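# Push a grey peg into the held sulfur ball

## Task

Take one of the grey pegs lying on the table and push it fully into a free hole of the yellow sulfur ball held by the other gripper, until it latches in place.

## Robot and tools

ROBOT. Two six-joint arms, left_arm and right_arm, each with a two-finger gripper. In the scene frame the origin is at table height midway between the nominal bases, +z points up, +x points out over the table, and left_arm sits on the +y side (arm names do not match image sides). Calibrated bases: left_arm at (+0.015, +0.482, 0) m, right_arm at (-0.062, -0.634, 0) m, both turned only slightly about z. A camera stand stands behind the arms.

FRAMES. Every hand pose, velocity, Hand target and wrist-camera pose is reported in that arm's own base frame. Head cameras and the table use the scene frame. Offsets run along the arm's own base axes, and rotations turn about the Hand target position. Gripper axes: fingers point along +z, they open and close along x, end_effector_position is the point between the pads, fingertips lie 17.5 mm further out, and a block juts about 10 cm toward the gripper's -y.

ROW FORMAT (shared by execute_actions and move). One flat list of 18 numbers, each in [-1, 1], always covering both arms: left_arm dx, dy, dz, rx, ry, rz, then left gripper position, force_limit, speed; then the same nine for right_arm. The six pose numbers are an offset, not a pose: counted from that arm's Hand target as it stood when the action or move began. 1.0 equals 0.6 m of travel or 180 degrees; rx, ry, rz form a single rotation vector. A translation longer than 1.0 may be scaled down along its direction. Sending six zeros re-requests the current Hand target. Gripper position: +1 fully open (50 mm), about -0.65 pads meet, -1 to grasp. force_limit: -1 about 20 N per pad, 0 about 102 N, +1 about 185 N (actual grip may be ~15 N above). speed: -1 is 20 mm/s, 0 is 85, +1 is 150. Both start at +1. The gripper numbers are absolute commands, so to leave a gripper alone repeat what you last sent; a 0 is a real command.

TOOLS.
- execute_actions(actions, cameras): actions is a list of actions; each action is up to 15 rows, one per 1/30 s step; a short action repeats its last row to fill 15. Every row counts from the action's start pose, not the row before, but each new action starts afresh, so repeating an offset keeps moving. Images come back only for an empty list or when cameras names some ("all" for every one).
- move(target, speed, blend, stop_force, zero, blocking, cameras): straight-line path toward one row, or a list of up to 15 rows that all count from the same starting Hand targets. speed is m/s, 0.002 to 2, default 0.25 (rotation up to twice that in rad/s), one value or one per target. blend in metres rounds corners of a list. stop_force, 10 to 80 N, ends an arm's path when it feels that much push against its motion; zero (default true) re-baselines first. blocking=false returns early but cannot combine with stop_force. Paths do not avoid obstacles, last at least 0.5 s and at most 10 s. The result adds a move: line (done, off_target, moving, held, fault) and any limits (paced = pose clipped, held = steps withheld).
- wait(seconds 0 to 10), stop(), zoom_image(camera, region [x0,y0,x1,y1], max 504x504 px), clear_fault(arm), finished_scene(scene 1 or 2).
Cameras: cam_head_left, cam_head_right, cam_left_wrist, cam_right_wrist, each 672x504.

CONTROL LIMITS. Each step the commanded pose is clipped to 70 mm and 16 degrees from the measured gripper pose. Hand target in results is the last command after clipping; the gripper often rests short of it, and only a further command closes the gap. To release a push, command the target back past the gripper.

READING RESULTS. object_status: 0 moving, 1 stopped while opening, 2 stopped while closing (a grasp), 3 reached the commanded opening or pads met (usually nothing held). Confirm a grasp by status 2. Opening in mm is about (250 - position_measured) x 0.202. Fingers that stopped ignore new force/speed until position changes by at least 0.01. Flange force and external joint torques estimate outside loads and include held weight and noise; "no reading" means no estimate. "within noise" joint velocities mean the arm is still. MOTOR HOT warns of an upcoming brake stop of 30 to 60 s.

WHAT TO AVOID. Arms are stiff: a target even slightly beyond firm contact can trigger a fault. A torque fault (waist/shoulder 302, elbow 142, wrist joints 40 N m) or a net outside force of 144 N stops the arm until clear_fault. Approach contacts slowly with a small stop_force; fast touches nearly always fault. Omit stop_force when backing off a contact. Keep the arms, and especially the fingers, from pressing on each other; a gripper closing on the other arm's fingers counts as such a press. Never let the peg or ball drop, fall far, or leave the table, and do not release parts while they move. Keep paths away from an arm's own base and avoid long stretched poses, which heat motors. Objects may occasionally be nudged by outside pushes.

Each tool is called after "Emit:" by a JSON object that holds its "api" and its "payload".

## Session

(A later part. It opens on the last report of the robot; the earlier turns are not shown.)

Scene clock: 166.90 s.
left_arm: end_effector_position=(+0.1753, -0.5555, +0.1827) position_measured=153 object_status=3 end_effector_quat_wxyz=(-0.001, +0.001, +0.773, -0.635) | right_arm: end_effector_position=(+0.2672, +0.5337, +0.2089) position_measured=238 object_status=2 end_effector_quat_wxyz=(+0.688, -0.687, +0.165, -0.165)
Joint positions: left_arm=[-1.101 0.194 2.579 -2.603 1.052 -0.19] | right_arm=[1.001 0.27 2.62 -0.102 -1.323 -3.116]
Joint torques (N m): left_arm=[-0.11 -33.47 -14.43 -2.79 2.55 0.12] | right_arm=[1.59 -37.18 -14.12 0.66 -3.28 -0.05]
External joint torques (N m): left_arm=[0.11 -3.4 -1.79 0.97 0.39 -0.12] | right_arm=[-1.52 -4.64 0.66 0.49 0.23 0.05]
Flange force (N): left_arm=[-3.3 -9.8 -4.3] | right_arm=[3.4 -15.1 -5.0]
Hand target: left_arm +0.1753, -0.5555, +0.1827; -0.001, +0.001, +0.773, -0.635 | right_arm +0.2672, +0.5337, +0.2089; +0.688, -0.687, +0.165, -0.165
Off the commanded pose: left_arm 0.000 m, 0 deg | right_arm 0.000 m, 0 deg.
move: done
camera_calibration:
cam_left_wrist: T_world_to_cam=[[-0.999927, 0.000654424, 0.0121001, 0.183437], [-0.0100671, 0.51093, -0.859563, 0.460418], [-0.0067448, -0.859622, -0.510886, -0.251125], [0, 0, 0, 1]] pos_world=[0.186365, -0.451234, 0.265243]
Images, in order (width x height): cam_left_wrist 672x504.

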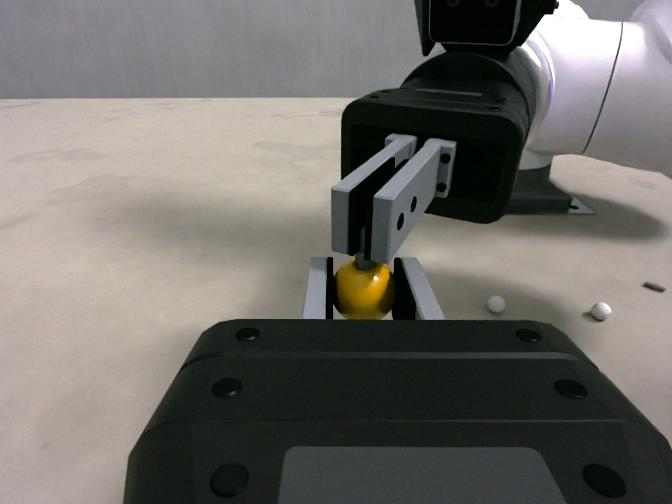

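Emit:
{"api": "move", "payload": {"target": [0,0,0,0,0,0,-0.192157,1,1,0,0,-0.0068,0,0,0,-1,0.3,-0.9], "speed": 0.004}}

Emit:
{"api": "move", "payload": {"target": [0,0,0,0,0,0,-0.192157,1,1,0.0011,-0.0006,0,0.0076,0.0149,0,-1,0.3,-0.9], "speed": 0.01}}

Emit:
{"api": "move", "payload": {"target": [0,0,0,0,0,0,-0.192157,1,1,-0.0022,0.0012,0,-0.0152,-0.0298,0,-1,0.3,-0.9], "speed": 0.01}}

Emit:
{"api": "move", "payload": {"target": [0,0,0,0,0,0,-0.192157,1,1,0.0011,-0.0006,0,0.0076,0.0149,0,-1,0.3,-0.9], "speed": 0.01}}

Emit:
{"api": "move", "payload": {"target": [0,0,0,0,0,0,-0.192157,1,1,-0.0005,-0.0011,-0.001,0.0149,-0.0076,0,-1,0.3,-0.9], "speed": 0.01}}

Emit:
{"api": "move", "payload": {"target": [0,0,0,0,0,0,-0.192157,1,1,0.001,0.0022,0.002,-0.0298,0.0152,0,-1,0.3,-0.9], "speed": 0.01}}

Emit:
{"api": "move", "payload": {"target": [0,0,0,0,0,0,-0.192157,1,1,-0.0005,-0.0011,-0.001,0.0149,-0.0076,0,-1,0.3,-0.9], "speed": 0.01, "cameras": ["cam_left_wrist"]}}

Emit:
{"api": "zoom_image", "payload": {"camera": "cam_left_wrist", "region": [315, 205, 415, 325]}}

Scene clock: 169.23 s.
left_arm: end_effector_position=(+0.1753, -0.5554, +0.1826) position_measured=153 object_status=3 end_effector_quat_wxyz=(-0.001, +0.001, +0.773, -0.634) | right_arm: end_effector_position=(+0.2672, +0.5337, +0.2050) position_measured=238 object_status=2 end_effector_quat_wxyz=(+0.688, -0.687, +0.165, -0.165)
Joint positions: left_arm=[-1.101 0.194 2.579 -2.603 1.052 -0.19] | right_arm=[1.001 0.283 2.622 -0.101 -1.337 -3.118]
Joint torques (N m): left_arm=[-0.09 -52.98 -31.08 -4.64 13.19 0.05] | right_arm=[2.72 -16.39 0.63 0.09 7.68 -0.06]
External joint torques (N m): left_arm=[0.06 16.42 14.83 2.81 -10.25 -0.05] | right_arm=[-2.68 -26.14 -13.5 1 -10.73 0.06]
Flange force (N): left_arm=[-2.7 21.8 1.1] | right_arm=[6.4 -49.6 -7.4]
Hand target: left_arm +0.1753, -0.5555, +0.1827; -0.001, +0.001, +0.773, -0.635 | right_arm +0.2672, +0.5337, +0.2049; +0.688, -0.687, +0.165, -0.165
Off the commanded pose: left_arm 0.000 m, 0 deg | right_arm 0.000 m, 0 deg.
move: done

Scene clock: 172.07 s.
left_arm: end_effector_position=(+0.1753, -0.5555, +0.1827) position_measured=153 object_status=3 end_effector_quat_wxyz=(-0.001, +0.001, +0.773, -0.635) | right_arm: end_effector_position=(+0.2678, +0.5333, +0.2049) position_measured=238 object_status=2 end_effector_quat_wxyz=(+0.692, -0.682, +0.183, -0.147)
Joint positions: left_arm=[-1.101 0.194 2.579 -2.603 1.052 -0.19] | right_arm=[0.998 0.283 2.622 -0.104 -1.337 -3.065]
Joint torques (N m): left_arm=[-2.01 -55.03 -32.06 -3.89 14.59 0.19] | right_arm=[1.17 -14 1.38 0.82 8.83 0.15]
External joint torques (N m): left_arm=[1.99 18.34 15.63 2.05 -11.64 -0.19] | right_arm=[-1.15 -28.39 -14.19 0.27 -11.87 -0.16]
Flange force (N): left_arm=[-6.0 24.1 1.4] | right_arm=[1.0 -53.1 -8.8]
Hand target: left_arm +0.1753, -0.5555, +0.1827; -0.001, +0.001, +0.773, -0.635 | right_arm +0.2678, +0.5333, +0.2049; +0.692, -0.682, +0.183, -0.147
Off the commanded pose: left_arm 0.000 m, 0 deg | right_arm 0.000 m, 0 deg.
move: done

Scene clock: 177.53 s.
left_arm: end_effector_position=(+0.1753, -0.5555, +0.1827) position_measured=153 object_status=3 end_effector_quat_wxyz=(-0.001, +0.001, +0.773, -0.635) | right_arm: end_effector_position=(+0.2665, +0.5340, +0.2049) position_measured=238 object_status=2 end_effector_quat_wxyz=(+0.684, -0.691, +0.147, -0.183)
Joint positions: left_arm=[-1.101 0.194 2.579 -2.603 1.052 -0.19] | right_arm=[1.003 0.283 2.622 -0.099 -1.337 -3.171]
Joint torques (N m): left_arm=[1.87 -54.29 -32.49 -5.6 13.71 -0.03] | right_arm=[3.81 -14.61 2.98 -0.76 8.43 -0.21]
External joint torques (N m): left_arm=[-1.89 17.65 16.13 3.76 -10.76 0.03] | right_arm=[-3.79 -27.77 -15.82 1.84 -11.47 0.22]
Flange force (N): left_arm=[0.4 23.4 2.4] | right_arm=[10.1 -52.4 -5.3]
Hand target: left_arm +0.1753, -0.5555, +0.1827; -0.001, +0.001, +0.773, -0.635 | right_arm +0.2665, +0.5340, +0.2049; +0.684, -0.691, +0.147, -0.183
Off the commanded pose: left_arm 0.000 m, 0 deg | right_arm 0.000 m, 0 deg.
move: done

Scene clock: 180.37 s.
left_arm: end_effector_position=(+0.1753, -0.5555, +0.1827) position_measured=153 object_status=3 end_effector_quat_wxyz=(-0.001, +0.001, +0.773, -0.635) | right_arm: end_effector_position=(+0.2672, +0.5337, +0.2049) position_measured=238 object_status=2 end_effector_quat_wxyz=(+0.688, -0.687, +0.165, -0.165)
Joint positions: left_arm=[-1.101 0.194 2.579 -2.603 1.052 -0.19] | right_arm=[1.001 0.283 2.622 -0.101 -1.337 -3.118]
Joint torques (N m): left_arm=[-0.25 -54.41 -32.5 -4.61 14.32 0.11] | right_arm=[2.1 -14.27 1.6 0.18 8.7 -0.25]
External joint torques (N m): left_arm=[0.25 17.7 16.27 2.78 -11.38 -0.11] | right_arm=[-1.98 -28.11 -14.4 0.89 -11.75 0.25]
Flange force (N): left_arm=[-2.4 22.8 0.9] | right_arm=[4.7 -52.7 -8.1]
Hand target: left_arm +0.1753, -0.5555, +0.1827; -0.001, +0.001, +0.773, -0.635 | right_arm +0.2672, +0.5337, +0.2049; +0.688, -0.687, +0.165, -0.165
Off the commanded pose: left_arm 0.000 m, 0 deg | right_arm 0.000 m, 0 deg.
move: done

Scene clock: 183.27 s.
left_arm: end_effector_position=(+0.1753, -0.5555, +0.1827) position_measured=153 object_status=3 end_effector_quat_wxyz=(-0.001, +0.001, +0.773, -0.635) | right_arm: end_effector_position=(+0.2669, +0.5330, +0.2043) position_measured=238 object_status=2 end_effector_quat_wxyz=(+0.706, -0.669, +0.161, -0.170)
Joint positions: left_arm=[-1.101 0.194 2.579 -2.603 1.052 -0.19] | right_arm=[1.001 0.334 2.626 -0.099 -1.444 -3.124]
Joint torques (N m): left_arm=[0.92 -54.36 -31.38 -5.07 13.87 0.08] | right_arm=[2.35 -17.46 3.77 -0.33 8.27 -0.11]
External joint torques (N m): left_arm=[-0.87 17.63 15.1 3.24 -10.93 -0.08] | right_arm=[-2.43 -27.55 -14.22 1.17 -11.3 0.11]
Flange force (N): left_arm=[-1.9 22.5 3.1] | right_arm=[4.9 -53.3 -2.0]
Hand target: left_arm +0.1753, -0.5555, +0.1827; -0.001, +0.001, +0.773, -0.635 | right_arm +0.2669, +0.5330, +0.2043; +0.706, -0.669, +0.161, -0.170
Off the commanded pose: left_arm 0.000 m, 0 deg | right_arm 0.000 m, 0 deg.
move: done

Scene clock: 188.80 s.
left_arm: end_effector_position=(+0.1753, -0.5555, +0.1827) position_measured=153 object_status=3 end_effector_quat_wxyz=(-0.001, +0.001, +0.773, -0.635) | right_arm: end_effector_position=(+0.2675, +0.5343, +0.2055) position_measured=238 object_status=2 end_effector_quat_wxyz=(+0.670, -0.705, +0.169, -0.161)
Joint positions: left_arm=[-1.101 0.194 2.579 -2.603 1.052 -0.19] | right_arm=[1.001 0.235 2.614 -0.104 -1.229 -3.112]
Joint torques (N m): left_arm=[-1.79 -54.29 -32.04 -4.22 14.12 0.09] | right_arm=[1.29 -11.82 -0.35 0.71 8.05 -0.03]
External joint torques (N m): left_arm=[1.77 17.77 15.72 2.39 -11.18 -0.09] | right_arm=[-1.29 -27.85 -14.76 0.62 -11.09 0.03]
Flange force (N): left_arm=[-5.9 23.9 0.2] | right_arm=[3.3 -52.4 -12.1]
Hand target: left_arm +0.1753, -0.5555, +0.1827; -0.001, +0.001, +0.773, -0.635 | right_arm +0.2675, +0.5343, +0.2055; +0.670, -0.705, +0.169, -0.161
Off the commanded pose: left_arm 0.000 m, 0 deg | right_arm 0.000 m, 0 deg.
move: done

Scene clock: 191.70 s.
left_arm: end_effector_position=(+0.1753, -0.5555, +0.1827) position_measured=153 object_status=3 end_effector_quat_wxyz=(-0.001, +0.001, +0.773, -0.635) | right_arm: end_effector_position=(+0.2672, +0.5337, +0.2049) position_measured=238 object_status=2 end_effector_quat_wxyz=(+0.688, -0.687, +0.165, -0.165)
Joint positions: left_arm=[-1.101 0.194 2.579 -2.603 1.052 -0.19] | right_arm=[1.001 0.283 2.622 -0.101 -1.337 -3.118]
Joint torques (N m): left_arm=[-0.19 -54.92 -32.55 -4.73 14.15 0.1] | right_arm=[2.96 -14.23 1.86 0.01 8.57 -0.08]
External joint torques (N m): left_arm=[0.23 18.31 16.3 2.9 -11.21 -0.1] | right_arm=[-2.87 -28.04 -14.58 1.05 -11.61 0.08]
Flange force (N): left_arm=[-3.1 24.8 1.6] | right_arm=[6.9 -52.9 -7.9]
Hand target: left_arm +0.1753, -0.5555, +0.1827; -0.001, +0.001, +0.773, -0.635 | right_arm +0.2672, +0.5337, +0.2049; +0.688, -0.687, +0.165, -0.165
Off the commanded pose: left_arm 0.000 m, 0 deg | right_arm 0.000 m, 0 deg.
move: done
Images, in order (width x height): cam_left_wrist 672x504.

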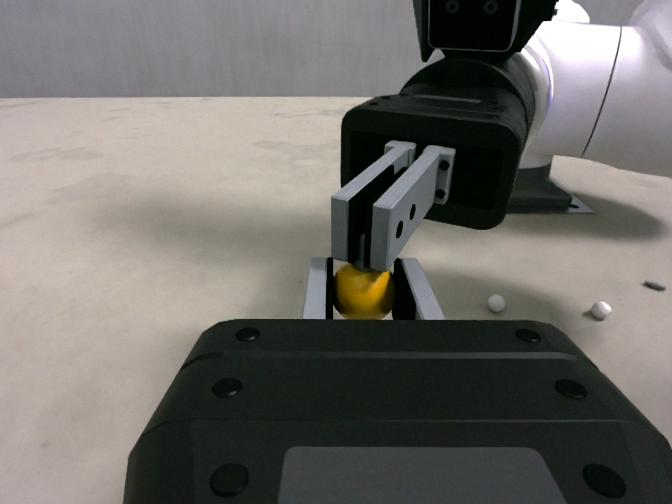

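Scaled by 4.200 from the camera's 672x504 image, which has a finer 960x720 frame.

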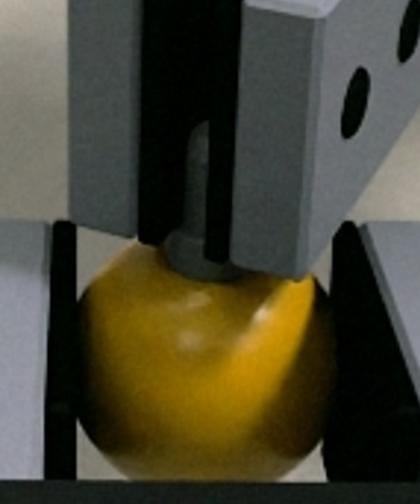

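Emit:
{"api": "move", "payload": {"target": [0,0,0,0,0,0,-0.192157,1,1,0.0011,-0.0006,0.0055,0.0076,0.0149,0,-1,0.3,-0.9], "speed": 0.005, "cameras": ["cam_left_wrist"]}}

Emit:
{"api": "zoom_image", "payload": {"camera": "cam_left_wrist", "region": [315, 205, 415, 325]}}

Scene clock: 197.67 s.
left_arm: end_effector_position=(+0.1753, -0.5555, +0.1827) position_measured=153 object_status=3 end_effector_quat_wxyz=(-0.001, +0.001, +0.773, -0.635) | right_arm: end_effector_position=(+0.2678, +0.5333, +0.2082) position_measured=238 object_status=2 end_effector_quat_wxyz=(+0.692, -0.682, +0.183, -0.147)
Joint positions: left_arm=[-1.101 0.194 2.579 -2.603 1.052 -0.19] | right_arm=[0.998 0.273 2.621 -0.104 -1.326 -3.064]
Joint torques (N m): left_arm=[2.25 -31.4 -15.36 -3.78 1.44 0.06] | right_arm=[5.25 -39.79 -15.51 -0.8 -4.4 0.07]
External joint torques (N m): left_arm=[-2.17 -5.55 -0.83 1.96 1.51 -0.06] | right_arm=[-5.41 -1.68 2.22 1.95 1.37 -0.07]
Flange force (N): left_arm=[1.9 -12.6 -7.3] | right_arm=[10.5 -9.7 -5.1]
Hand target: left_arm +0.1753, -0.5555, +0.1827; -0.001, +0.001, +0.773, -0.635 | right_arm +0.2678, +0.5333, +0.2082; +0.692, -0.682, +0.183, -0.147
Off the commanded pose: left_arm 0.000 m, 0 deg | right_arm 0.000 m, 0 deg.
move: done
camera_calibration:
cam_left_wrist: T_world_to_cam=[[-0.999928, 0.000706863, 0.0120143, 0.183484], [-0.00996695, 0.510887, -0.85959, 0.460387], [-0.00674554, -0.859648, -0.510842, -0.251148], [0, 0, 0, 1]] pos_world=[0.186365, -0.451234, 0.265243]
Images, in order (width x height): cam_left_wrist 672x504.

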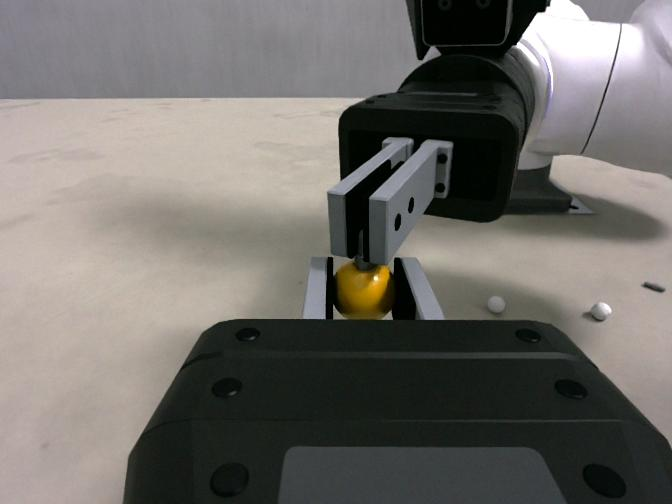

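Scaled by 4.200 from the camera's 672x504 image, which has a finer 960x720 frame.

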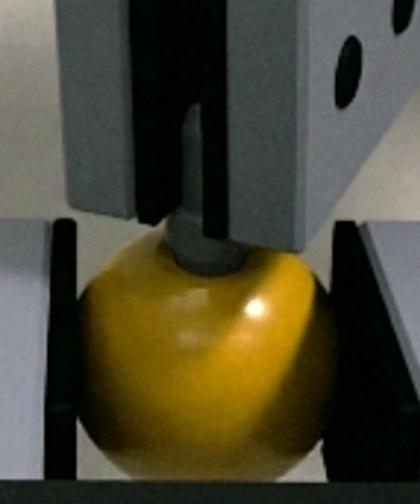

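Emit:
{"api": "move", "payload": {"target": [0,0,0,0,0,0,-0.192157,1,1,0,0,-0.0095,0,0,0,-1,0.3,-0.9], "speed": 0.003, "stop_force": 78, "zero": false}}

Emit:
{"api": "move", "payload": {"target": [[0,0,0,0,0,0,-0.192157,1,1,0.0017,0,0,0,0,0,-1,0.3,-0.9],[0,0,0,0,0,0,-0.192157,1,1,0,0.0017,0,0,0,0,-1,0.3,-0.9],[0,0,0,0,0,0,-0.192157,1,1,-0.0017,0,0,0,0,0,-1,0.3,-0.9],[0,0,0,0,0,0,-0.192157,1,1,0,-0.0017,0,0,0,0,-1,0.3,-0.9],[0,0,0,0,0,0,-0.192157,1,1,0.0017,0,0,0,0,0,-1,0.3,-0.9],[0,0,0,0,0,0,-0.192157,1,1,0,0,0,0,0,0,-1,0.3,-0.9]], "speed": 0.006, "blend": [0.0005,0.0005,0.0005,0.0005,0.0005,0]}}

Emit:
{"api": "move", "payload": {"target": [0,0,0,0,0,0,-0.192157,1,1,0,0,0.0085,0,0,0,-1,0.3,-0.9], "speed": 0.005, "cameras": ["cam_left_wrist"]}}

Emit:
{"api": "zoom_image", "payload": {"camera": "cam_left_wrist", "region": [315, 205, 415, 325]}}

Scene clock: 205.93 s.
left_arm: end_effector_position=(+0.1753, -0.5554, +0.1826) position_measured=153 object_status=3 end_effector_quat_wxyz=(-0.001, +0.001, +0.773, -0.634) | right_arm: end_effector_position=(+0.2678, +0.5334, +0.2029) position_measured=238 object_status=2 end_effector_quat_wxyz=(+0.692, -0.682, +0.183, -0.147)
Joint positions: left_arm=[-1.101 0.194 2.579 -2.603 1.052 -0.19] | right_arm=[0.998 0.29 2.622 -0.104 -1.344 -3.066]
Joint torques (N m): left_arm=[-3.77 -77.75 -48.52 -5.01 26.87 0.26] | right_arm=[-1.49 10.36 17.52 1.53 21.3 -0.06]
External joint torques (N m): left_arm=[3.86 40.94 32.26 3.18 -23.93 -0.26] | right_arm=[1.6 -53.15 -29.9 -0.5 -24.34 0.05]
Flange force (N): left_arm=[-9.9 58.8 9.4] | right_arm=[-6.4 -93.1 -11.0]
Hand target: left_arm +0.1753, -0.5555, +0.1827; -0.001, +0.001, +0.773, -0.635 | right_arm +0.2678, +0.5334, +0.2029; +0.692, -0.682, +0.183, -0.147
Off the commanded pose: left_arm 0.000 m, 0 deg | right_arm 0.000 m, 0 deg.
move: contact (right_arm)

Scene clock: 207.47 s.
left_arm: end_effector_position=(+0.1753, -0.5555, +0.1827) position_measured=153 object_status=3 end_effector_quat_wxyz=(-0.001, +0.001, +0.773, -0.635) | right_arm: end_effector_position=(+0.2680, +0.5334, +0.2029) position_measured=238 object_status=2 end_effector_quat_wxyz=(+0.692, -0.682, +0.183, -0.147)
Joint positions: left_arm=[-1.101 0.194 2.579 -2.603 1.052 -0.19] | right_arm=[0.998 0.29 2.622 -0.104 -1.344 -3.065]
Joint torques (N m): left_arm=[-5.26 -77.5 -50.37 -4.63 27.34 0.27] | right_arm=[-3.57 10.75 15.72 1.33 21.47 -0.12]
External joint torques (N m): left_arm=[5.37 40.7 34.1 2.79 -24.39 -0.27] | right_arm=[3.58 -53.44 -28.1 -0.29 -24.5 0.12]
Flange force (N): left_arm=[-10.9 58.9 5.2] | right_arm=[-13.5 -92.5 -13.9]
Hand target: left_arm +0.1753, -0.5555, +0.1827; -0.001, +0.001, +0.773, -0.635 | right_arm +0.2678, +0.5334, +0.2029; +0.692, -0.682, +0.183, -0.147
Off the commanded pose: left_arm 0.000 m, 0 deg | right_arm 0.000 m, 0 deg.
move: done

Scene clock: 208.70 s.
left_arm: end_effector_position=(+0.1753, -0.5555, +0.1829) position_measured=153 object_status=3 end_effector_quat_wxyz=(-0.001, +0.001, +0.773, -0.635) | right_arm: end_effector_position=(+0.2679, +0.5334, +0.2080) position_measured=238 object_status=2 end_effector_quat_wxyz=(+0.692, -0.682, +0.183, -0.147)
Joint positions: left_arm=[-1.101 0.194 2.579 -2.603 1.052 -0.19] | right_arm=[0.998 0.274 2.621 -0.104 -1.327 -3.064]
Joint torques (N m): left_arm=[1.43 -31.34 -16.27 -3.63 1.61 0.11] | right_arm=[4.89 -41.2 -16.9 -0.85 -4.51 0.05]
External joint torques (N m): left_arm=[-1.42 -5.22 -0.06 1.8 1.33 -0.1] | right_arm=[-4.87 -0.54 3.76 1.96 1.47 -0.06]
Flange force (N): left_arm=[0.9 -11.5 -8.6] | right_arm=[8.9 -5.8 -6.7]
Hand target: left_arm +0.1753, -0.5555, +0.1827; -0.001, +0.001, +0.773, -0.635 | right_arm +0.2678, +0.5334, +0.2080; +0.692, -0.682, +0.183, -0.147
Off the commanded pose: left_arm 0.000 m, 0 deg | right_arm 0.000 m, 0 deg.
move: done
camera_calibration:
cam_left_wrist: T_world_to_cam=[[-0.999929, 0.000677616, 0.0118768, 0.183605], [-0.00986671, 0.510503, -0.859819, 0.460481], [-0.0066458, -0.859876, -0.51046, -0.251354], [0, 0, 0, 1]] pos_world=[0.186465, -0.451334, 0.265443]
Images, in order (width x height): cam_left_wrist 672x504.

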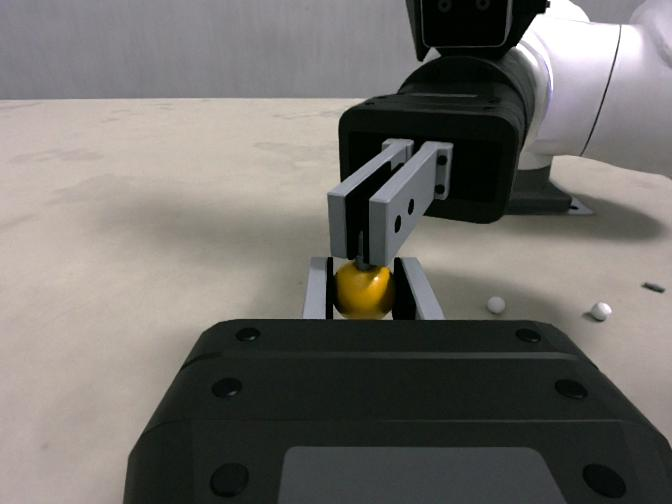

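Scaled by 4.200 from the camera's 672x504 image, which has a finer 960x720 frame.

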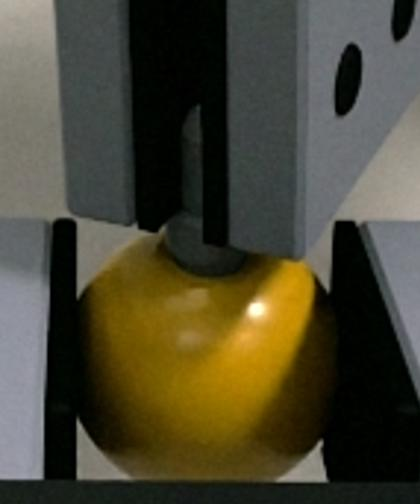

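Emit:
{"api": "move", "payload": {"target": [0,0,0,0,0,0,-0.192157,1,1,0,0,0.0025,0,0,0,-1,0.3,-0.9], "speed": 0.004, "cameras": ["cam_left_wrist"]}}

Emit:
{"api": "zoom_image", "payload": {"camera": "cam_left_wrist", "region": [346, 230, 386, 280]}}

Scene clock: 209.63 s.
left_arm: end_effector_position=(+0.1753, -0.5555, +0.1827) position_measured=153 object_status=3 end_effector_quat_wxyz=(-0.001, +0.001, +0.773, -0.635) | right_arm: end_effector_position=(+0.2678, +0.5334, +0.2095) position_measured=238 object_status=2 end_effector_quat_wxyz=(+0.692, -0.682, +0.183, -0.147)
Joint positions: left_arm=[-1.101 0.194 2.579 -2.603 1.052 -0.19] | right_arm=[0.998 0.269 2.62 -0.104 -1.322 -3.063]
Joint torques (N m): left_arm=[1.22 -32.71 -15.81 -3.48 2.11 0.07] | right_arm=[4.05 -38.33 -15.21 -0.29 -3.86 -0.03]
External joint torques (N m): left_arm=[-1.22 -4.07 -0.33 1.66 0.83 -0.07] | right_arm=[-3.96 -3.44 1.85 1.43 0.82 0.02]
Flange force (N): left_arm=[-0.1 -10.0 -6.6] | right_arm=[7.4 -13.3 -6.1]
Hand target: left_arm +0.1753, -0.5555, +0.1827; -0.001, +0.001, +0.773, -0.635 | right_arm +0.2678, +0.5334, +0.2095; +0.692, -0.682, +0.183, -0.147
Off the commanded pose: left_arm 0.000 m, 0 deg | right_arm 0.000 m, 0 deg.
move: done
camera_calibration:
cam_left_wrist: T_world_to_cam=[[-0.999927, 0.000654424, 0.0121001, 0.183437], [-0.0100671, 0.51093, -0.859563, 0.460418], [-0.0067448, -0.859622, -0.510886, -0.251125], [0, 0, 0, 1]] pos_world=[0.186365, -0.451234, 0.265243]
Images, in order (width x height): cam_left_wrist 672x504.

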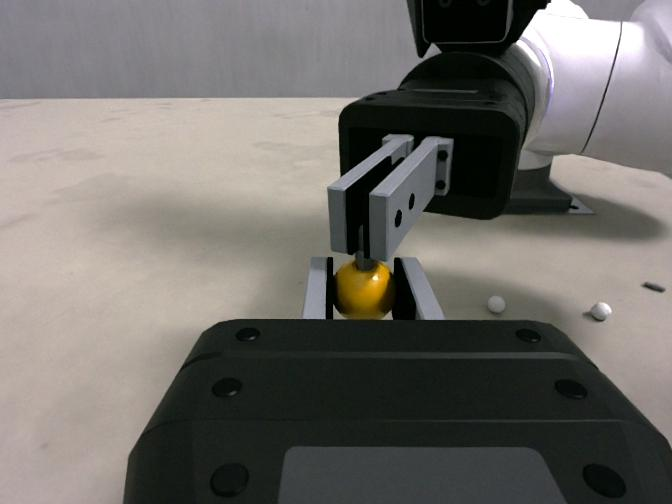

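Scaled by 10.080 from the camera's 672x504 image, which has a finer 960x720 frame.

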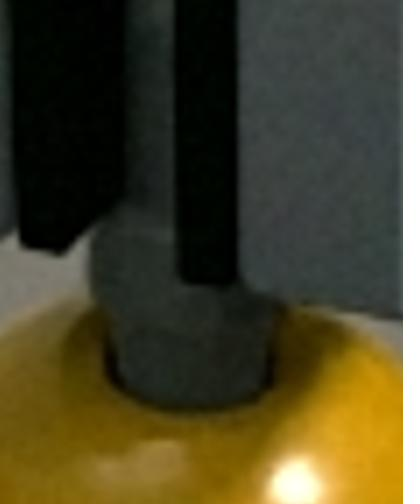

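Emit:
{"api": "move", "payload": {"target": [[0,0,0,0,0,0,-0.192157,1,1,-0.0011,0.0006,-0.004,-0.0076,-0.0149,0,-1,0.3,-0.9],[0,0,0,0,0,0,-0.192157,1,1,-0.0011,0.0006,-0.0083,-0.0076,-0.0149,0,-1,0.3,-0.9],[0,0,0,0,0,0,-0.192157,1,1,-0.0017,0.001,-0.0083,-0.0127,-0.0222,0,-1,0.3,-0.9],[0,0,0,0,0,0,-0.192157,1,1,-0.0022,0.0014,-0.0083,-0.0178,-0.0295,0,-1,0.3,-0.9],[0,0,0,0,0,0,-0.192157,1,1,-0.0028,0.0018,-0.0083,-0.0229,-0.0368,0,-1,0.3,-0.9],[0,0,0,0,0,0,-0.192157,1,1,-0.0034,0.0022,-0.0083,-0.028,-0.0441,0,-1,0.3,-0.9]], "speed": 0.012}}

Emit:
{"api": "move", "payload": {"target": [0,0,0,0,0,0,-0.192157,1,1,0,0,0.0083,0,0,0,-1,0.3,-0.9], "speed": 0.006, "cameras": ["cam_left_wrist"]}}

Emit:
{"api": "zoom_image", "payload": {"camera": "cam_left_wrist", "region": [346, 230, 386, 280]}}

Scene clock: 219.53 s.
left_arm: end_effector_position=(+0.1753, -0.5555, +0.1827) position_measured=153 object_status=3 end_effector_quat_wxyz=(-0.001, +0.001, +0.773, -0.635) | right_arm: end_effector_position=(+0.2658, +0.5347, +0.2045) position_measured=238 object_status=2 end_effector_quat_wxyz=(+0.673, -0.700, +0.128, -0.202)
Joint positions: left_arm=[-1.101 0.194 2.579 -2.603 1.052 -0.19] | right_arm=[1.007 0.271 2.62 -0.094 -1.308 -3.229]
Joint torques (N m): left_arm=[3.51 -57.03 -36.28 -6.77 15.18 -0.16] | right_arm=[6.39 -11.24 5.18 -1.8 10.17 -0.23]
External joint torques (N m): left_arm=[-3.53 20.23 20.06 4.94 -12.23 0.16] | right_arm=[-6.35 -30.4 -18.6 2.93 -13.21 0.24]
Flange force (N): left_arm=[3.8 27.7 1.6] | right_arm=[18.2 -53.9 -6.2]
Hand target: left_arm +0.1753, -0.5555, +0.1827; -0.001, +0.001, +0.773, -0.635 | right_arm +0.2658, +0.5347, +0.2045; +0.673, -0.700, +0.128, -0.202
Off the commanded pose: left_arm 0.000 m, 0 deg | right_arm 0.000 m, 0 deg.
move: done

Scene clock: 220.60 s.
left_arm: end_effector_position=(+0.1753, -0.5555, +0.1828) position_measured=153 object_status=3 end_effector_quat_wxyz=(-0.001, +0.001, +0.773, -0.635) | right_arm: end_effector_position=(+0.2658, +0.5347, +0.2095) position_measured=238 object_status=2 end_effector_quat_wxyz=(+0.673, -0.700, +0.128, -0.202)
Joint positions: left_arm=[-1.101 0.194 2.579 -2.603 1.052 -0.19] | right_arm=[1.007 0.255 2.618 -0.095 -1.29 -3.227]
Joint torques (N m): left_arm=[-1.43 -33.91 -14.18 -2.11 3.03 0.14] | right_arm=[0.22 -36.58 -15.37 1.46 -3.1 -0.14]
External joint torques (N m): left_arm=[1.43 -2.71 -2.17 0.27 -0.08 -0.14] | right_arm=[-0.37 -4.14 1.16 -0.22 0.06 0.15]
Flange force (N): left_arm=[-5.4 -8.9 -3.5] | right_arm=[3.6 -12.3 -5.9]
Hand target: left_arm +0.1753, -0.5555, +0.1827; -0.001, +0.001, +0.773, -0.635 | right_arm +0.2658, +0.5347, +0.2095; +0.673, -0.700, +0.128, -0.202
Off the commanded pose: left_arm 0.000 m, 0 deg | right_arm 0.000 m, 0 deg.
move: done
camera_calibration:
cam_left_wrist: T_world_to_cam=[[-0.999928, 0.000621614, 0.0119633, 0.183458], [-0.00996721, 0.510812, -0.859635, 0.460452], [-0.00664533, -0.859692, -0.510769, -0.251155], [0, 0, 0, 1]] pos_world=[0.186365, -0.451234, 0.265343]
Images, in order (width x height): cam_left_wrist 672x504.

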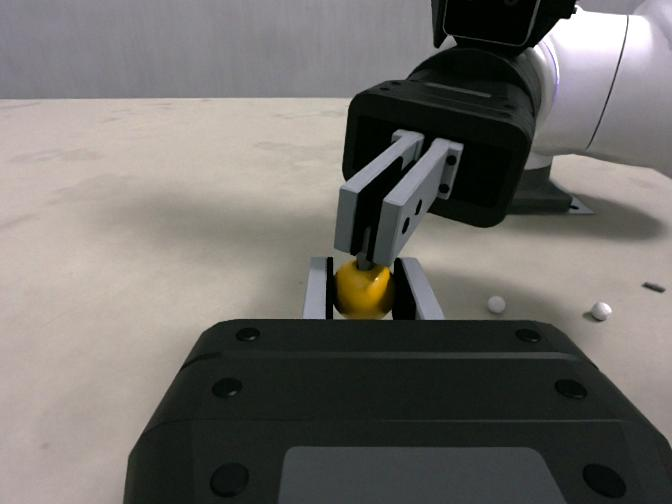

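Scaled by 10.080 from the camera's 672x504 image, which has a finer 960x720 frame.

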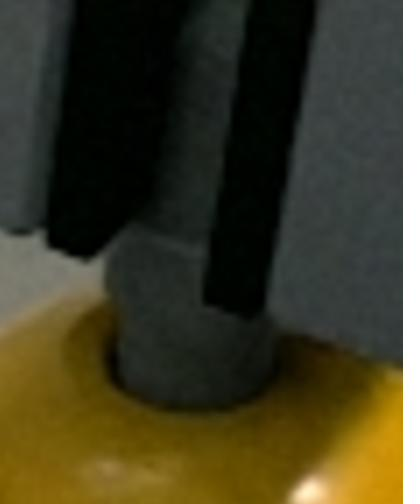

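Emit:
{"api": "move", "payload": {"target": [0,0,0,0,0,0,-0.192157,1,1,0,0,-0.0117,0,0,0,-1,0.3,-0.9], "speed": 0.003, "stop_force": 75, "zero": false, "cameras": ["cam_left_wrist"]}}

Emit:
{"api": "zoom_image", "payload": {"camera": "cam_left_wrist", "region": [346, 230, 386, 280]}}

Emit:
{"api": "move", "payload": {"target": [0,0,0,0,0,0,-0.192157,1,1,0,0,0.0092,0,0,0,-1,0.3,-0.9], "speed": 0.006, "cameras": ["cam_left_wrist"]}}

Emit:
{"api": "zoom_image", "payload": {"camera": "cam_left_wrist", "region": [346, 230, 386, 280]}}

Scene clock: 224.33 s.
left_arm: end_effector_position=(+0.1753, -0.5554, +0.1826) position_measured=153 object_status=3 end_effector_quat_wxyz=(-0.001, +0.001, +0.773, -0.634) | right_arm: end_effector_position=(+0.2658, +0.5347, +0.2028) position_measured=238 object_status=2 end_effector_quat_wxyz=(+0.673, -0.700, +0.128, -0.202)
Joint positions: left_arm=[-1.101 0.194 2.579 -2.603 1.052 -0.19] | right_arm=[1.007 0.277 2.62 -0.094 -1.314 -3.23]
Joint torques (N m): left_arm=[-0.69 -79.22 -50.17 -6.38 27.44 -0.1] | right_arm=[0.95 12.82 21.31 0.56 22.39 -0.28]
External joint torques (N m): left_arm=[0.8 42.43 33.85 4.54 -24.49 0.1] | right_arm=[-1.16 -54.32 -34.52 0.58 -25.41 0.29]
Flange force (N): left_arm=[-4.6 61.1 11.9] | right_arm=[14.5 -93.0 -8.1]
Hand target: left_arm +0.1753, -0.5555, +0.1827; -0.001, +0.001, +0.773, -0.635 | right_arm +0.2658, +0.5347, +0.2028; +0.673, -0.700, +0.128, -0.202
Off the commanded pose: left_arm 0.000 m, 0 deg | right_arm 0.000 m, 0 deg.
move: contact (right_arm)
camera_calibration:
cam_left_wrist: T_world_to_cam=[[-0.999927, 0.000651746, 0.0121003, 0.183437], [-0.0100672, 0.511121, -0.85945, 0.460389], [-0.00674487, -0.859508, -0.511077, -0.251073], [0, 0, 0, 1]] pos_world=[0.186365, -0.451234, 0.265143]
Images, in order (width x height): cam_left_wrist 672x504.

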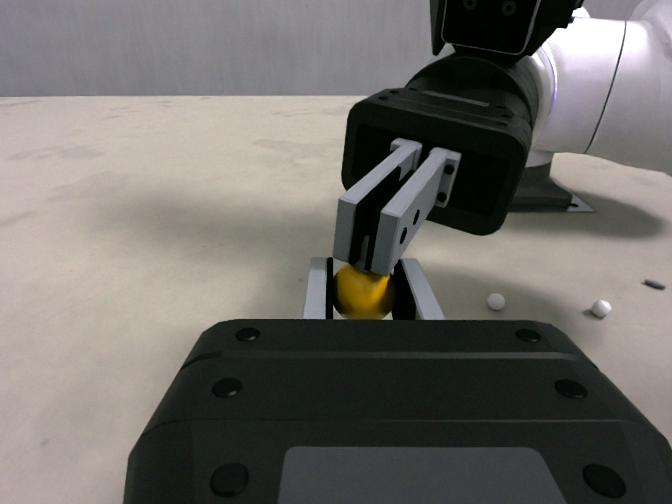

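Scaled by 10.080 from the camera's 672x504 image, which has a finer 960x720 frame.

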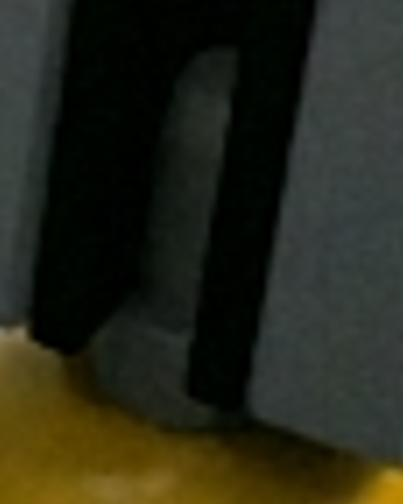

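Scene clock: 225.47 s.
left_arm: end_effector_position=(+0.1753, -0.5556, +0.1830) position_measured=153 object_status=3 end_effector_quat_wxyz=(-0.001, +0.001, +0.773, -0.635) | right_arm: end_effector_position=(+0.2658, +0.5347, +0.2083) position_measured=238 object_status=2 end_effector_quat_wxyz=(+0.673, -0.700, +0.128, -0.202)
Joint positions: left_arm=[-1.101 0.194 2.579 -2.603 1.052 -0.19] | right_arm=[1.007 0.259 2.618 -0.095 -1.295 -3.228]
Joint torques (N m): left_arm=[-0.32 -29.46 -14.4 -2.83 1.08 0.07] | right_arm=[3.27 -40.57 -19.47 -0.05 -5.49 -0.02]
External joint torques (N m): left_arm=[0.24 -7.09 -1.79 1.01 1.85 -0.07] | right_arm=[-3.45 -0.29 5.51 1.27 2.45 0.03]
Flange force (N): left_arm=[-1.8 -15.1 -10.1] | right_arm=[7.7 -6.4 -8.5]
Hand target: left_arm +0.1753, -0.5555, +0.1827; -0.001, +0.001, +0.773, -0.635 | right_arm +0.2658, +0.5347, +0.2083; +0.673, -0.700, +0.128, -0.202
Off the commanded pose: left_arm 0.000 m, 0 deg | right_arm 0.000 m, 0 deg.
move: done
camera_calibration:
cam_left_wrist: T_world_to_cam=[[-0.999929, 0.00067841, 0.0118767, 0.183606], [-0.00986679, 0.510429, -0.859863, 0.460459], [-0.00664558, -0.859919, -0.510387, -0.251393], [0, 0, 0, 1]] pos_world=[0.186465, -0.451334, 0.265443]
Images, in order (width x height): cam_left_wrist 672x504.

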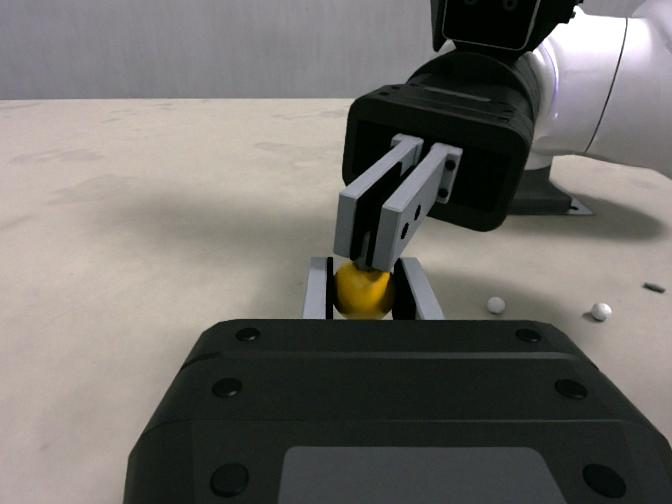

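Scaled by 10.080 from the camera's 672x504 image, which has a finer 960x720 frame.

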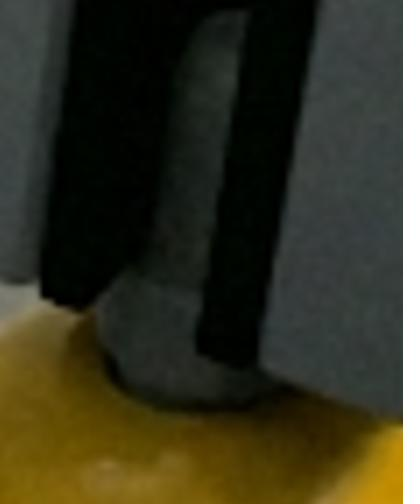

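Emit:
{"api": "move", "payload": {"target": [0,0,0,0,0,0,-0.192157,1,1,0,0,0.025,0,0,0,-1,0.3,-0.9], "speed": 0.02, "cameras": ["cam_left_wrist"]}}

Emit:
{"api": "zoom_image", "payload": {"camera": "cam_left_wrist", "region": [346, 212, 386, 252]}}

Emit:
{"api": "zoom_image", "payload": {"camera": "cam_left_wrist", "region": [346, 245, 386, 285]}}

Scene clock: 228.37 s.
left_arm: end_effector_position=(+0.1753, -0.5555, +0.1827) position_measured=153 object_status=3 end_effector_quat_wxyz=(-0.001, +0.001, +0.773, -0.635) | right_arm: end_effector_position=(+0.2658, +0.5347, +0.2233) position_measured=238 object_status=2 end_effector_quat_wxyz=(+0.673, -0.700, +0.128, -0.202)
Joint positions: left_arm=[-1.101 0.194 2.579 -2.603 1.052 -0.19] | right_arm=[1.007 0.213 2.613 -0.096 -1.243 -3.223]
Joint torques (N m): left_arm=[-2.1 -34.54 -14.53 -2.15 3.1 0.08] | right_arm=[0.28 -33.19 -17.15 1.63 -2.77 -0.1]
External joint torques (N m): left_arm=[2.08 -2.07 -1.67 0.32 -0.16 -0.08] | right_arm=[-0.33 -5.11 1.04 -0.2 -0.26 0.11]
Flange force (N): left_arm=[-7.2 -6.9 -4.2] | right_arm=[3.6 -13.8 -7.5]
Hand target: left_arm +0.1753, -0.5555, +0.1827; -0.001, +0.001, +0.773, -0.635 | right_arm +0.2658, +0.5347, +0.2233; +0.673, -0.700, +0.128, -0.202
Off the commanded pose: left_arm 0.000 m, 0 deg | right_arm 0.000 m, 0 deg.
move: done
camera_calibration:
cam_left_wrist: T_world_to_cam=[[-0.999927, 0.000654424, 0.0121001, 0.183437], [-0.0100671, 0.51093, -0.859563, 0.460418], [-0.0067448, -0.859622, -0.510886, -0.251125], [0, 0, 0, 1]] pos_world=[0.186365, -0.451234, 0.265243]
Images, in order (width x height): cam_left_wrist 672x504.

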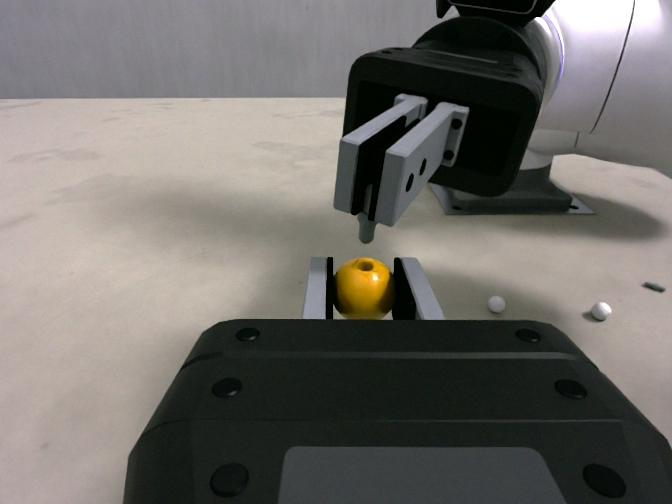

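Scaled by 12.600 from the camera's 672x504 image, which has a finer 960x720 frame.

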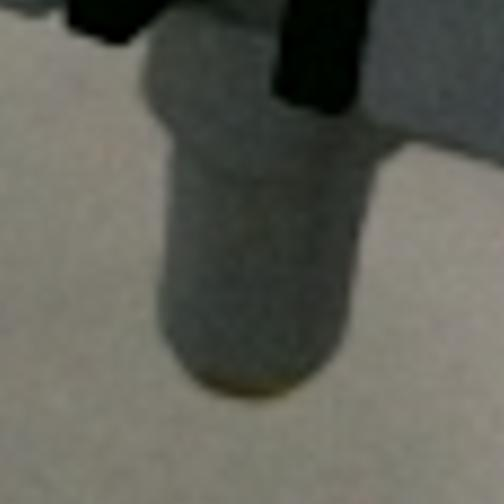

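Scaled by 12.600 from the camera's 672x504 image, which has a finer 960x720 frame.

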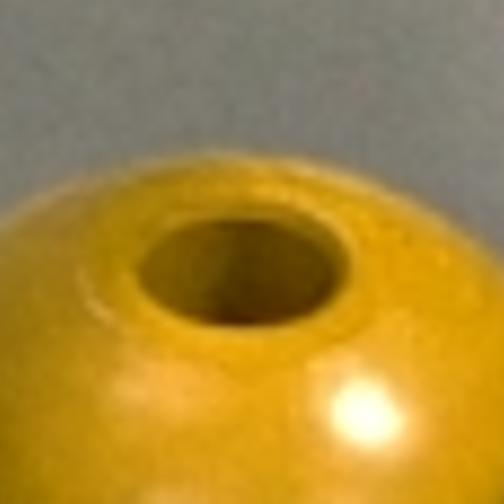

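Emit:
{"api": "move", "payload": {"target": [0,0,0,0,0,0,-0.192157,1,1,0,0,-0.025,0,0,0,-1,0.3,-0.9], "speed": 0.008, "stop_force": 25, "zero": false}}

Emit:
{"api": "move", "payload": {"target": [0,0,0,0,0,0,-0.192157,1,1,0.0015,-0.0008,-0.0023,0,0,0,-1,0.3,-0.9], "speed": 0.003}}

Scene clock: 235.07 s.
left_arm: end_effector_position=(+0.1753, -0.5555, +0.1827) position_measured=153 object_status=3 end_effector_quat_wxyz=(-0.001, +0.001, +0.773, -0.635) | right_arm: end_effector_position=(+0.2658, +0.5347, +0.2083) position_measured=238 object_status=2 end_effector_quat_wxyz=(+0.673, -0.700, +0.128, -0.202)
Joint positions: left_arm=[-1.101 0.194 2.579 -2.603 1.052 -0.19] | right_arm=[1.007 0.259 2.618 -0.095 -1.295 -3.228]
Joint torques (N m): left_arm=[-0.93 -35.23 -16.77 -2.8 3.98 0.12] | right_arm=[1.62 -34.12 -13.94 0.78 -2.02 -0.12]
External joint torques (N m): left_arm=[0.88 -1.43 0.55 0.98 -1.03 -0.11] | right_arm=[-1.52 -6.99 -0.04 0.41 -1.02 0.13]
Flange force (N): left_arm=[-4.1 -6.9 -5.4] | right_arm=[5.9 -17.6 -7.4]
Hand target: left_arm +0.1753, -0.5555, +0.1827; -0.001, +0.001, +0.773, -0.635 | right_arm +0.2658, +0.5347, +0.2083; +0.673, -0.700, +0.128, -0.202
Off the commanded pose: left_arm 0.000 m, 0 deg | right_arm 0.000 m, 0 deg.
move: done

Scene clock: 235.87 s.
left_arm: end_effector_position=(+0.1753, -0.5555, +0.1827) position_measured=153 object_status=3 end_effector_quat_wxyz=(-0.001, +0.001, +0.773, -0.635) | right_arm: end_effector_position=(+0.2667, +0.5342, +0.2069) position_measured=238 object_status=2 end_effector_quat_wxyz=(+0.673, -0.700, +0.128, -0.202)
Joint positions: left_arm=[-1.101 0.194 2.579 -2.603 1.052 -0.19] | right_arm=[1.004 0.264 2.619 -0.098 -1.3 -3.227]
Joint torques (N m): left_arm=[-7.44 -40.3 -15 0.06 6.67 0.18] | right_arm=[-5.45 -29.29 -11.85 4.33 0.43 -0.37]
External joint torques (N m): left_arm=[7.37 3.82 -1.34 -1.89 -3.72 -0.18] | right_arm=[5.46 -11.93 -1.84 -3.16 -3.46 0.38]
Flange force (N): left_arm=[-17.4 1.0 0.6] | right_arm=[-3.4 -26.8 -9.5]
Hand target: left_arm +0.1753, -0.5555, +0.1827; -0.001, +0.001, +0.773, -0.635 | right_arm +0.2667, +0.5342, +0.2069; +0.673, -0.700, +0.128, -0.202
Off the commanded pose: left_arm 0.000 m, 0 deg | right_arm 0.000 m, 0 deg.
move: done

Emit:
{"api": "move", "payload": {"target": [0,0,0,0,0,0,-0.192157,1,1,-0.001,0.0005,-0.009,0,0,0,-1,0.3,-0.9], "speed": 0.003, "stop_force": 78, "zero": false, "cameras": ["cam_left_wrist"]}}

Emit:
{"api": "zoom_image", "payload": {"camera": "cam_left_wrist", "region": [346, 240, 386, 280]}}

Scene clock: 238.43 s.
left_arm: end_effector_position=(+0.1753, -0.5554, +0.1826) position_measured=153 object_status=3 end_effector_quat_wxyz=(-0.001, +0.001, +0.773, -0.634) | right_arm: end_effector_position=(+0.2663, +0.5345, +0.2026) position_measured=238 object_status=2 end_effector_quat_wxyz=(+0.673, -0.700, +0.128, -0.202)
Joint positions: left_arm=[-1.101 0.194 2.579 -2.603 1.052 -0.19] | right_arm=[1.006 0.278 2.62 -0.096 -1.316 -3.229]
Joint torques (N m): left_arm=[-3.1 -80.86 -49.79 -5.4 28.54 -0.03] | right_arm=[-2.32 14.89 21.36 1.72 23.36 -0.24]
External joint torques (N m): left_arm=[3.07 44.15 33.45 3.57 -25.59 0.03] | right_arm=[2.38 -56.88 -34.49 -0.62 -26.4 0.24]
Flange force (N): left_arm=[-9.1 63.2 13.4] | right_arm=[7.7 -98.5 -10.4]
Hand target: left_arm +0.1753, -0.5555, +0.1827; -0.001, +0.001, +0.773, -0.635 | right_arm +0.2663, +0.5345, +0.2026; +0.673, -0.700, +0.128, -0.202 (not the last commanded pose)
Off the commanded pose: left_arm 0.000 m, 0 deg | right_arm 0.001 m, 0 deg.
move: contact (right_arm)
camera_calibration:
cam_left_wrist: T_world_to_cam=[[-0.999927, 0.000651746, 0.0121003, 0.183437], [-0.0100672, 0.511121, -0.85945, 0.460389], [-0.00674487, -0.859508, -0.511077, -0.251073], [0, 0, 0, 1]] pos_world=[0.186365, -0.451234, 0.265143]
Images, in order (width x height): cam_left_wrist 672x504.

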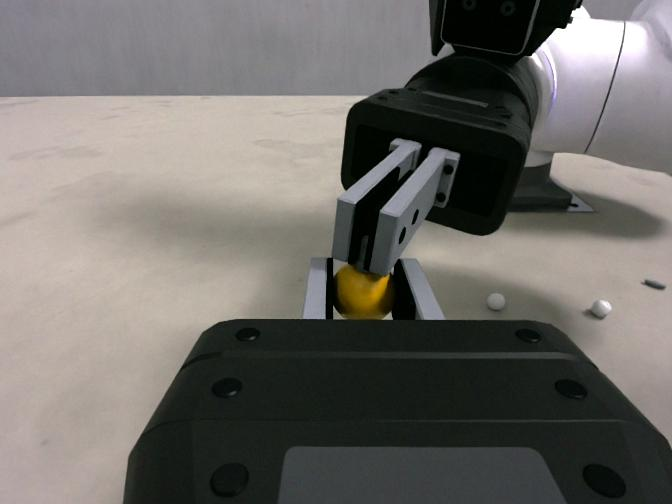

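Scaled by 12.600 from the camera's 672x504 image, which has a finer 960x720 frame.

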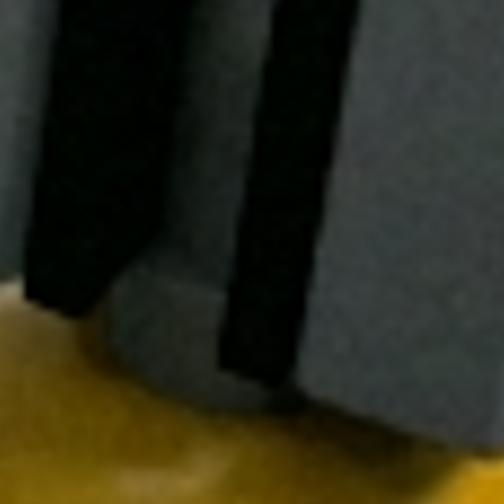

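Emit:
{"api": "move", "payload": {"target": [[0,0,0,0,0,0,-0.192157,1,1,0.0035,-0.0018,0.0005,0,0,0.0637,-1,0.3,-0.9],[0,0,0,0,0,0,-0.192157,1,1,0,0,0.0005,0,0,0,-1,0.3,-0.9],[0,0,0,0,0,0,-0.192157,1,1,-0.0035,0.0018,0.0005,0,0,-0.0637,-1,0.3,-0.9],[0,0,0,0,0,0,-0.192157,1,1,0,0,0.0005,0,0,0,-1,0.3,-0.9]], "speed": 0.06}}

Emit:
{"api": "move", "payload": {"target": [0,0,0,0,0,0,-0.192157,1,1,-0.0005,0.0003,0.0085,0,0,0,-1,0.3,-0.9], "speed": 0.006, "cameras": ["cam_left_wrist"]}}

Emit:
{"api": "zoom_image", "payload": {"camera": "cam_left_wrist", "region": [346, 240, 386, 280]}}

Scene clock: 247.37 s.
left_arm: end_effector_position=(+0.1753, -0.5555, +0.1827) position_measured=153 object_status=3 end_effector_quat_wxyz=(-0.001, +0.001, +0.773, -0.635) | right_arm: end_effector_position=(+0.2663, +0.5345, +0.2029) position_measured=238 object_status=2 end_effector_quat_wxyz=(+0.673, -0.700, +0.128, -0.202)
Joint positions: left_arm=[-1.101 0.194 2.579 -2.603 1.052 -0.19] | right_arm=[1.006 0.277 2.62 -0.096 -1.314 -3.229]
Joint torques (N m): left_arm=[-4.2 -76.44 -48.43 -5.04 26.46 0.07] | right_arm=[-0.57 10.28 16.53 1.13 20.98 -0.28]
External joint torques (N m): left_arm=[4.24 39.56 32.05 3.2 -23.5 -0.07] | right_arm=[0.71 -52.27 -29.62 -0.03 -24.02 0.29]
Flange force (N): left_arm=[-10.3 56.7 7.2] | right_arm=[10.1 -90.3 -13.4]
Hand target: left_arm +0.1753, -0.5555, +0.1827; -0.001, +0.001, +0.773, -0.635 | right_arm +0.2663, +0.5345, +0.2029; +0.673, -0.700, +0.128, -0.202
Off the commanded pose: left_arm 0.000 m, 0 deg | right_arm 0.000 m, 0 deg.
move: done

Scene clock: 248.43 s.
left_arm: end_effector_position=(+0.1753, -0.5556, +0.1829) position_measured=153 object_status=3 end_effector_quat_wxyz=(-0.001, +0.001, +0.773, -0.635) | right_arm: end_effector_position=(+0.2660, +0.5347, +0.2080) position_measured=238 object_status=2 end_effector_quat_wxyz=(+0.673, -0.700, +0.128, -0.202)
Joint positions: left_arm=[-1.101 0.194 2.579 -2.603 1.052 -0.19] | right_arm=[1.007 0.261 2.618 -0.095 -1.297 -3.228]
Joint torques (N m): left_arm=[-1.04 -30.67 -15.85 -2.71 1.65 0.08] | right_arm=[3.94 -38.87 -19.52 -0.13 -4.61 -0.06]
External joint torques (N m): left_arm=[0.98 -6.02 -0.36 0.89 1.3 -0.07] | right_arm=[-4.1 -2.1 5.58 1.34 1.56 0.07]
Flange force (N): left_arm=[-2.7 -12.6 -11.2] | right_arm=[10.0 -8.7 -11.2]
Hand target: left_arm +0.1753, -0.5555, +0.1827; -0.001, +0.001, +0.773, -0.635 | right_arm +0.2660, +0.5347, +0.2080; +0.673, -0.700, +0.128, -0.202
Off the commanded pose: left_arm 0.000 m, 0 deg | right_arm 0.000 m, 0 deg.
move: done
camera_calibration:
cam_left_wrist: T_world_to_cam=[[-0.999928, 0.000625513, 0.0119626, 0.18356], [-0.0099665, 0.510576, -0.859775, 0.460434], [-0.00664562, -0.859832, -0.510533, -0.251366], [0, 0, 0, 1]] pos_world=[0.186465, -0.451334, 0.265343]
Images, in order (width x height): cam_left_wrist 672x504.

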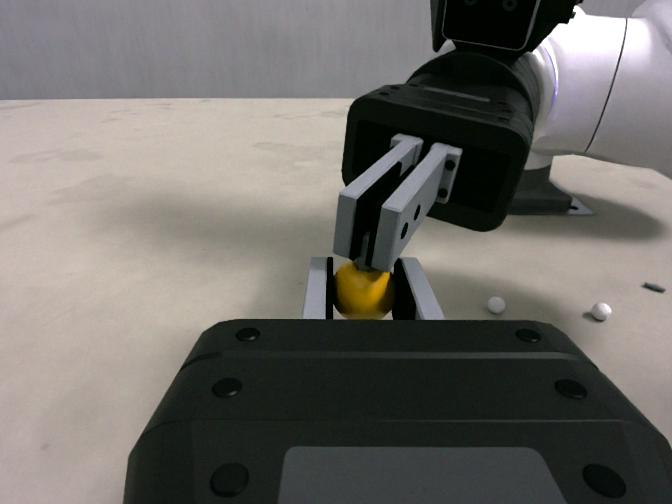

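Scaled by 12.600 from the camera's 672x504 image, which has a finer 960x720 frame.

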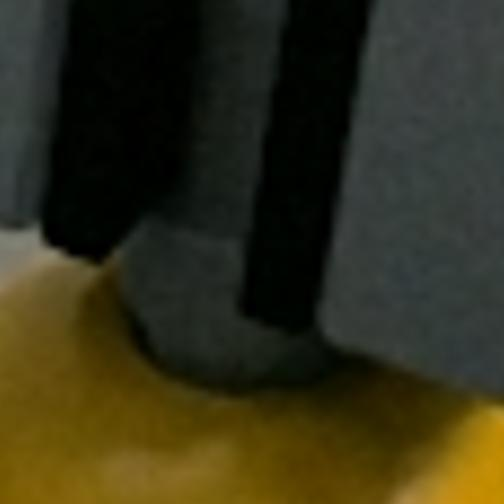

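Emit:
{"api": "move", "payload": {"target": [[0,0,0,0,0,0,-0.192157,1,1,0.0004,-0.0003,-0.006,0,0,0,-1,0.3,-0.9],[0,0,0,0,0,0,-0.192157,1,1,0.0004,-0.0003,-0.0025,0,0,0,-1,0.3,-0.9]], "speed": 0.006}}

Emit:
{"api": "move", "payload": {"target": [0,0,0,0,0,0,-0.192157,1,1,0,0,0,0,0,0,-0.2,0.5,-0.9], "speed": 0.03, "cameras": ["cam_left_wrist"]}}

Emit:
{"api": "zoom_image", "payload": {"camera": "cam_left_wrist", "region": [325, 215, 405, 325]}}

Scene clock: 254.07 s.
left_arm: end_effector_position=(+0.1753, -0.5555, +0.1827) position_measured=153 object_status=3 end_effector_quat_wxyz=(-0.001, +0.001, +0.773, -0.635) | right_arm: end_effector_position=(+0.2662, +0.5344, +0.2063) position_measured=238 object_status=2 end_effector_quat_wxyz=(+0.673, -0.700, +0.128, -0.202)
Joint positions: left_arm=[-1.101 0.194 2.579 -2.603 1.052 -0.19] | right_arm=[1.006 0.265 2.619 -0.096 -1.302 -3.228]
Joint torques (N m): left_arm=[-0.91 -32.92 -16.1 -2.7 2.53 0.02] | right_arm=[2.73 -39.2 -16.03 0.34 -3.15 -0.08]
External joint torques (N m): left_arm=[0.92 -3.83 -0.12 0.88 0.41 -0.02] | right_arm=[-2.81 -2.15 2.4 0.83 0.11 0.09]
Flange force (N): left_arm=[-3.3 -9.2 -8.1] | right_arm=[7.2 -5.4 -6.6]
Hand target: left_arm +0.1753, -0.5555, +0.1827; -0.001, +0.001, +0.773, -0.635 | right_arm +0.2662, +0.5345, +0.2065; +0.673, -0.700, +0.128, -0.202
Off the commanded pose: left_arm 0.000 m, 0 deg | right_arm 0.000 m, 0 deg.
move: done

Scene clock: 254.73 s.
left_arm: end_effector_position=(+0.1753, -0.5555, +0.1827) position_measured=153 object_status=3 end_effector_quat_wxyz=(-0.001, +0.001, +0.773, -0.635) | right_arm: end_effector_position=(+0.2663, +0.5345, +0.2066) position_measured=182 object_status=3 end_effector_quat_wxyz=(+0.673, -0.700, +0.128, -0.202)
Joint positions: left_arm=[-1.101 0.194 2.579 -2.603 1.052 -0.19] | right_arm=[1.006 0.265 2.619 -0.096 -1.302 -3.228]
Joint torques (N m): left_arm=[0.33 -36.74 -19.15 -3.56 4.46 0.04] | right_arm=[3.54 -32.98 -12.8 -0.16 -1.31 -0.1]
External joint torques (N m): left_arm=[-0.32 0.04 2.87 1.73 -1.51 -0.03] | right_arm=[-3.7 -8.15 -0.91 1.35 -1.72 0.11]
Flange force (N): left_arm=[-1.7 -3.5 -5.8] | right_arm=[10.0 -18.7 -7.7]
Hand target: left_arm +0.1753, -0.5555, +0.1827; -0.001, +0.001, +0.773, -0.635 | right_arm +0.2662, +0.5345, +0.2065; +0.673, -0.700, +0.128, -0.202
Off the commanded pose: left_arm 0.000 m, 0 deg | right_arm 0.000 m, 0 deg.
move: done
camera_calibration:
cam_left_wrist: T_world_to_cam=[[-0.999928, 0.000705762, 0.0120144, 0.183483], [-0.0099673, 0.510931, -0.859564, 0.4604], [-0.00674519, -0.859622, -0.510887, -0.251124], [0, 0, 0, 1]] pos_world=[0.186365, -0.451234, 0.265243]
Images, in order (width x height): cam_left_wrist 672x504.

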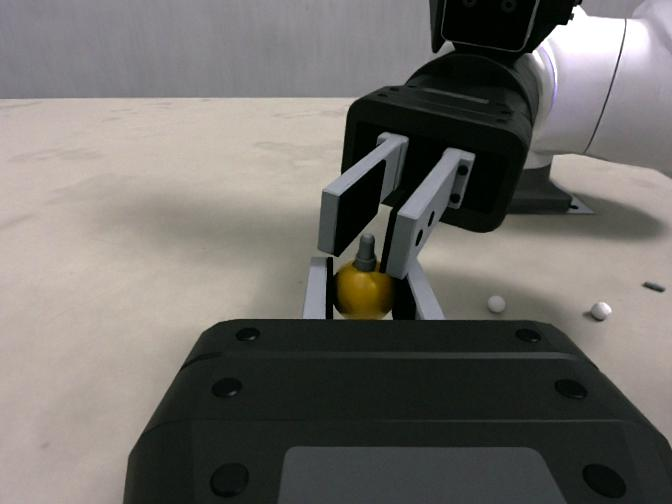

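Scaled by 4.582 from the camera's 672x504 image, which has a finer 960x720 frame.

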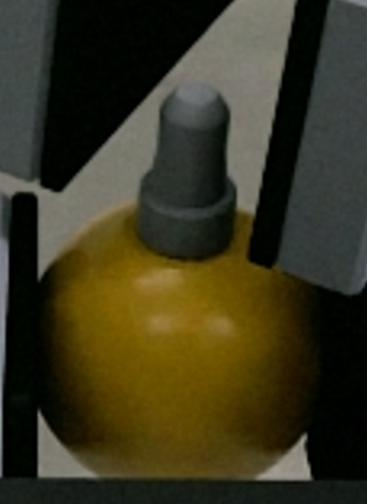

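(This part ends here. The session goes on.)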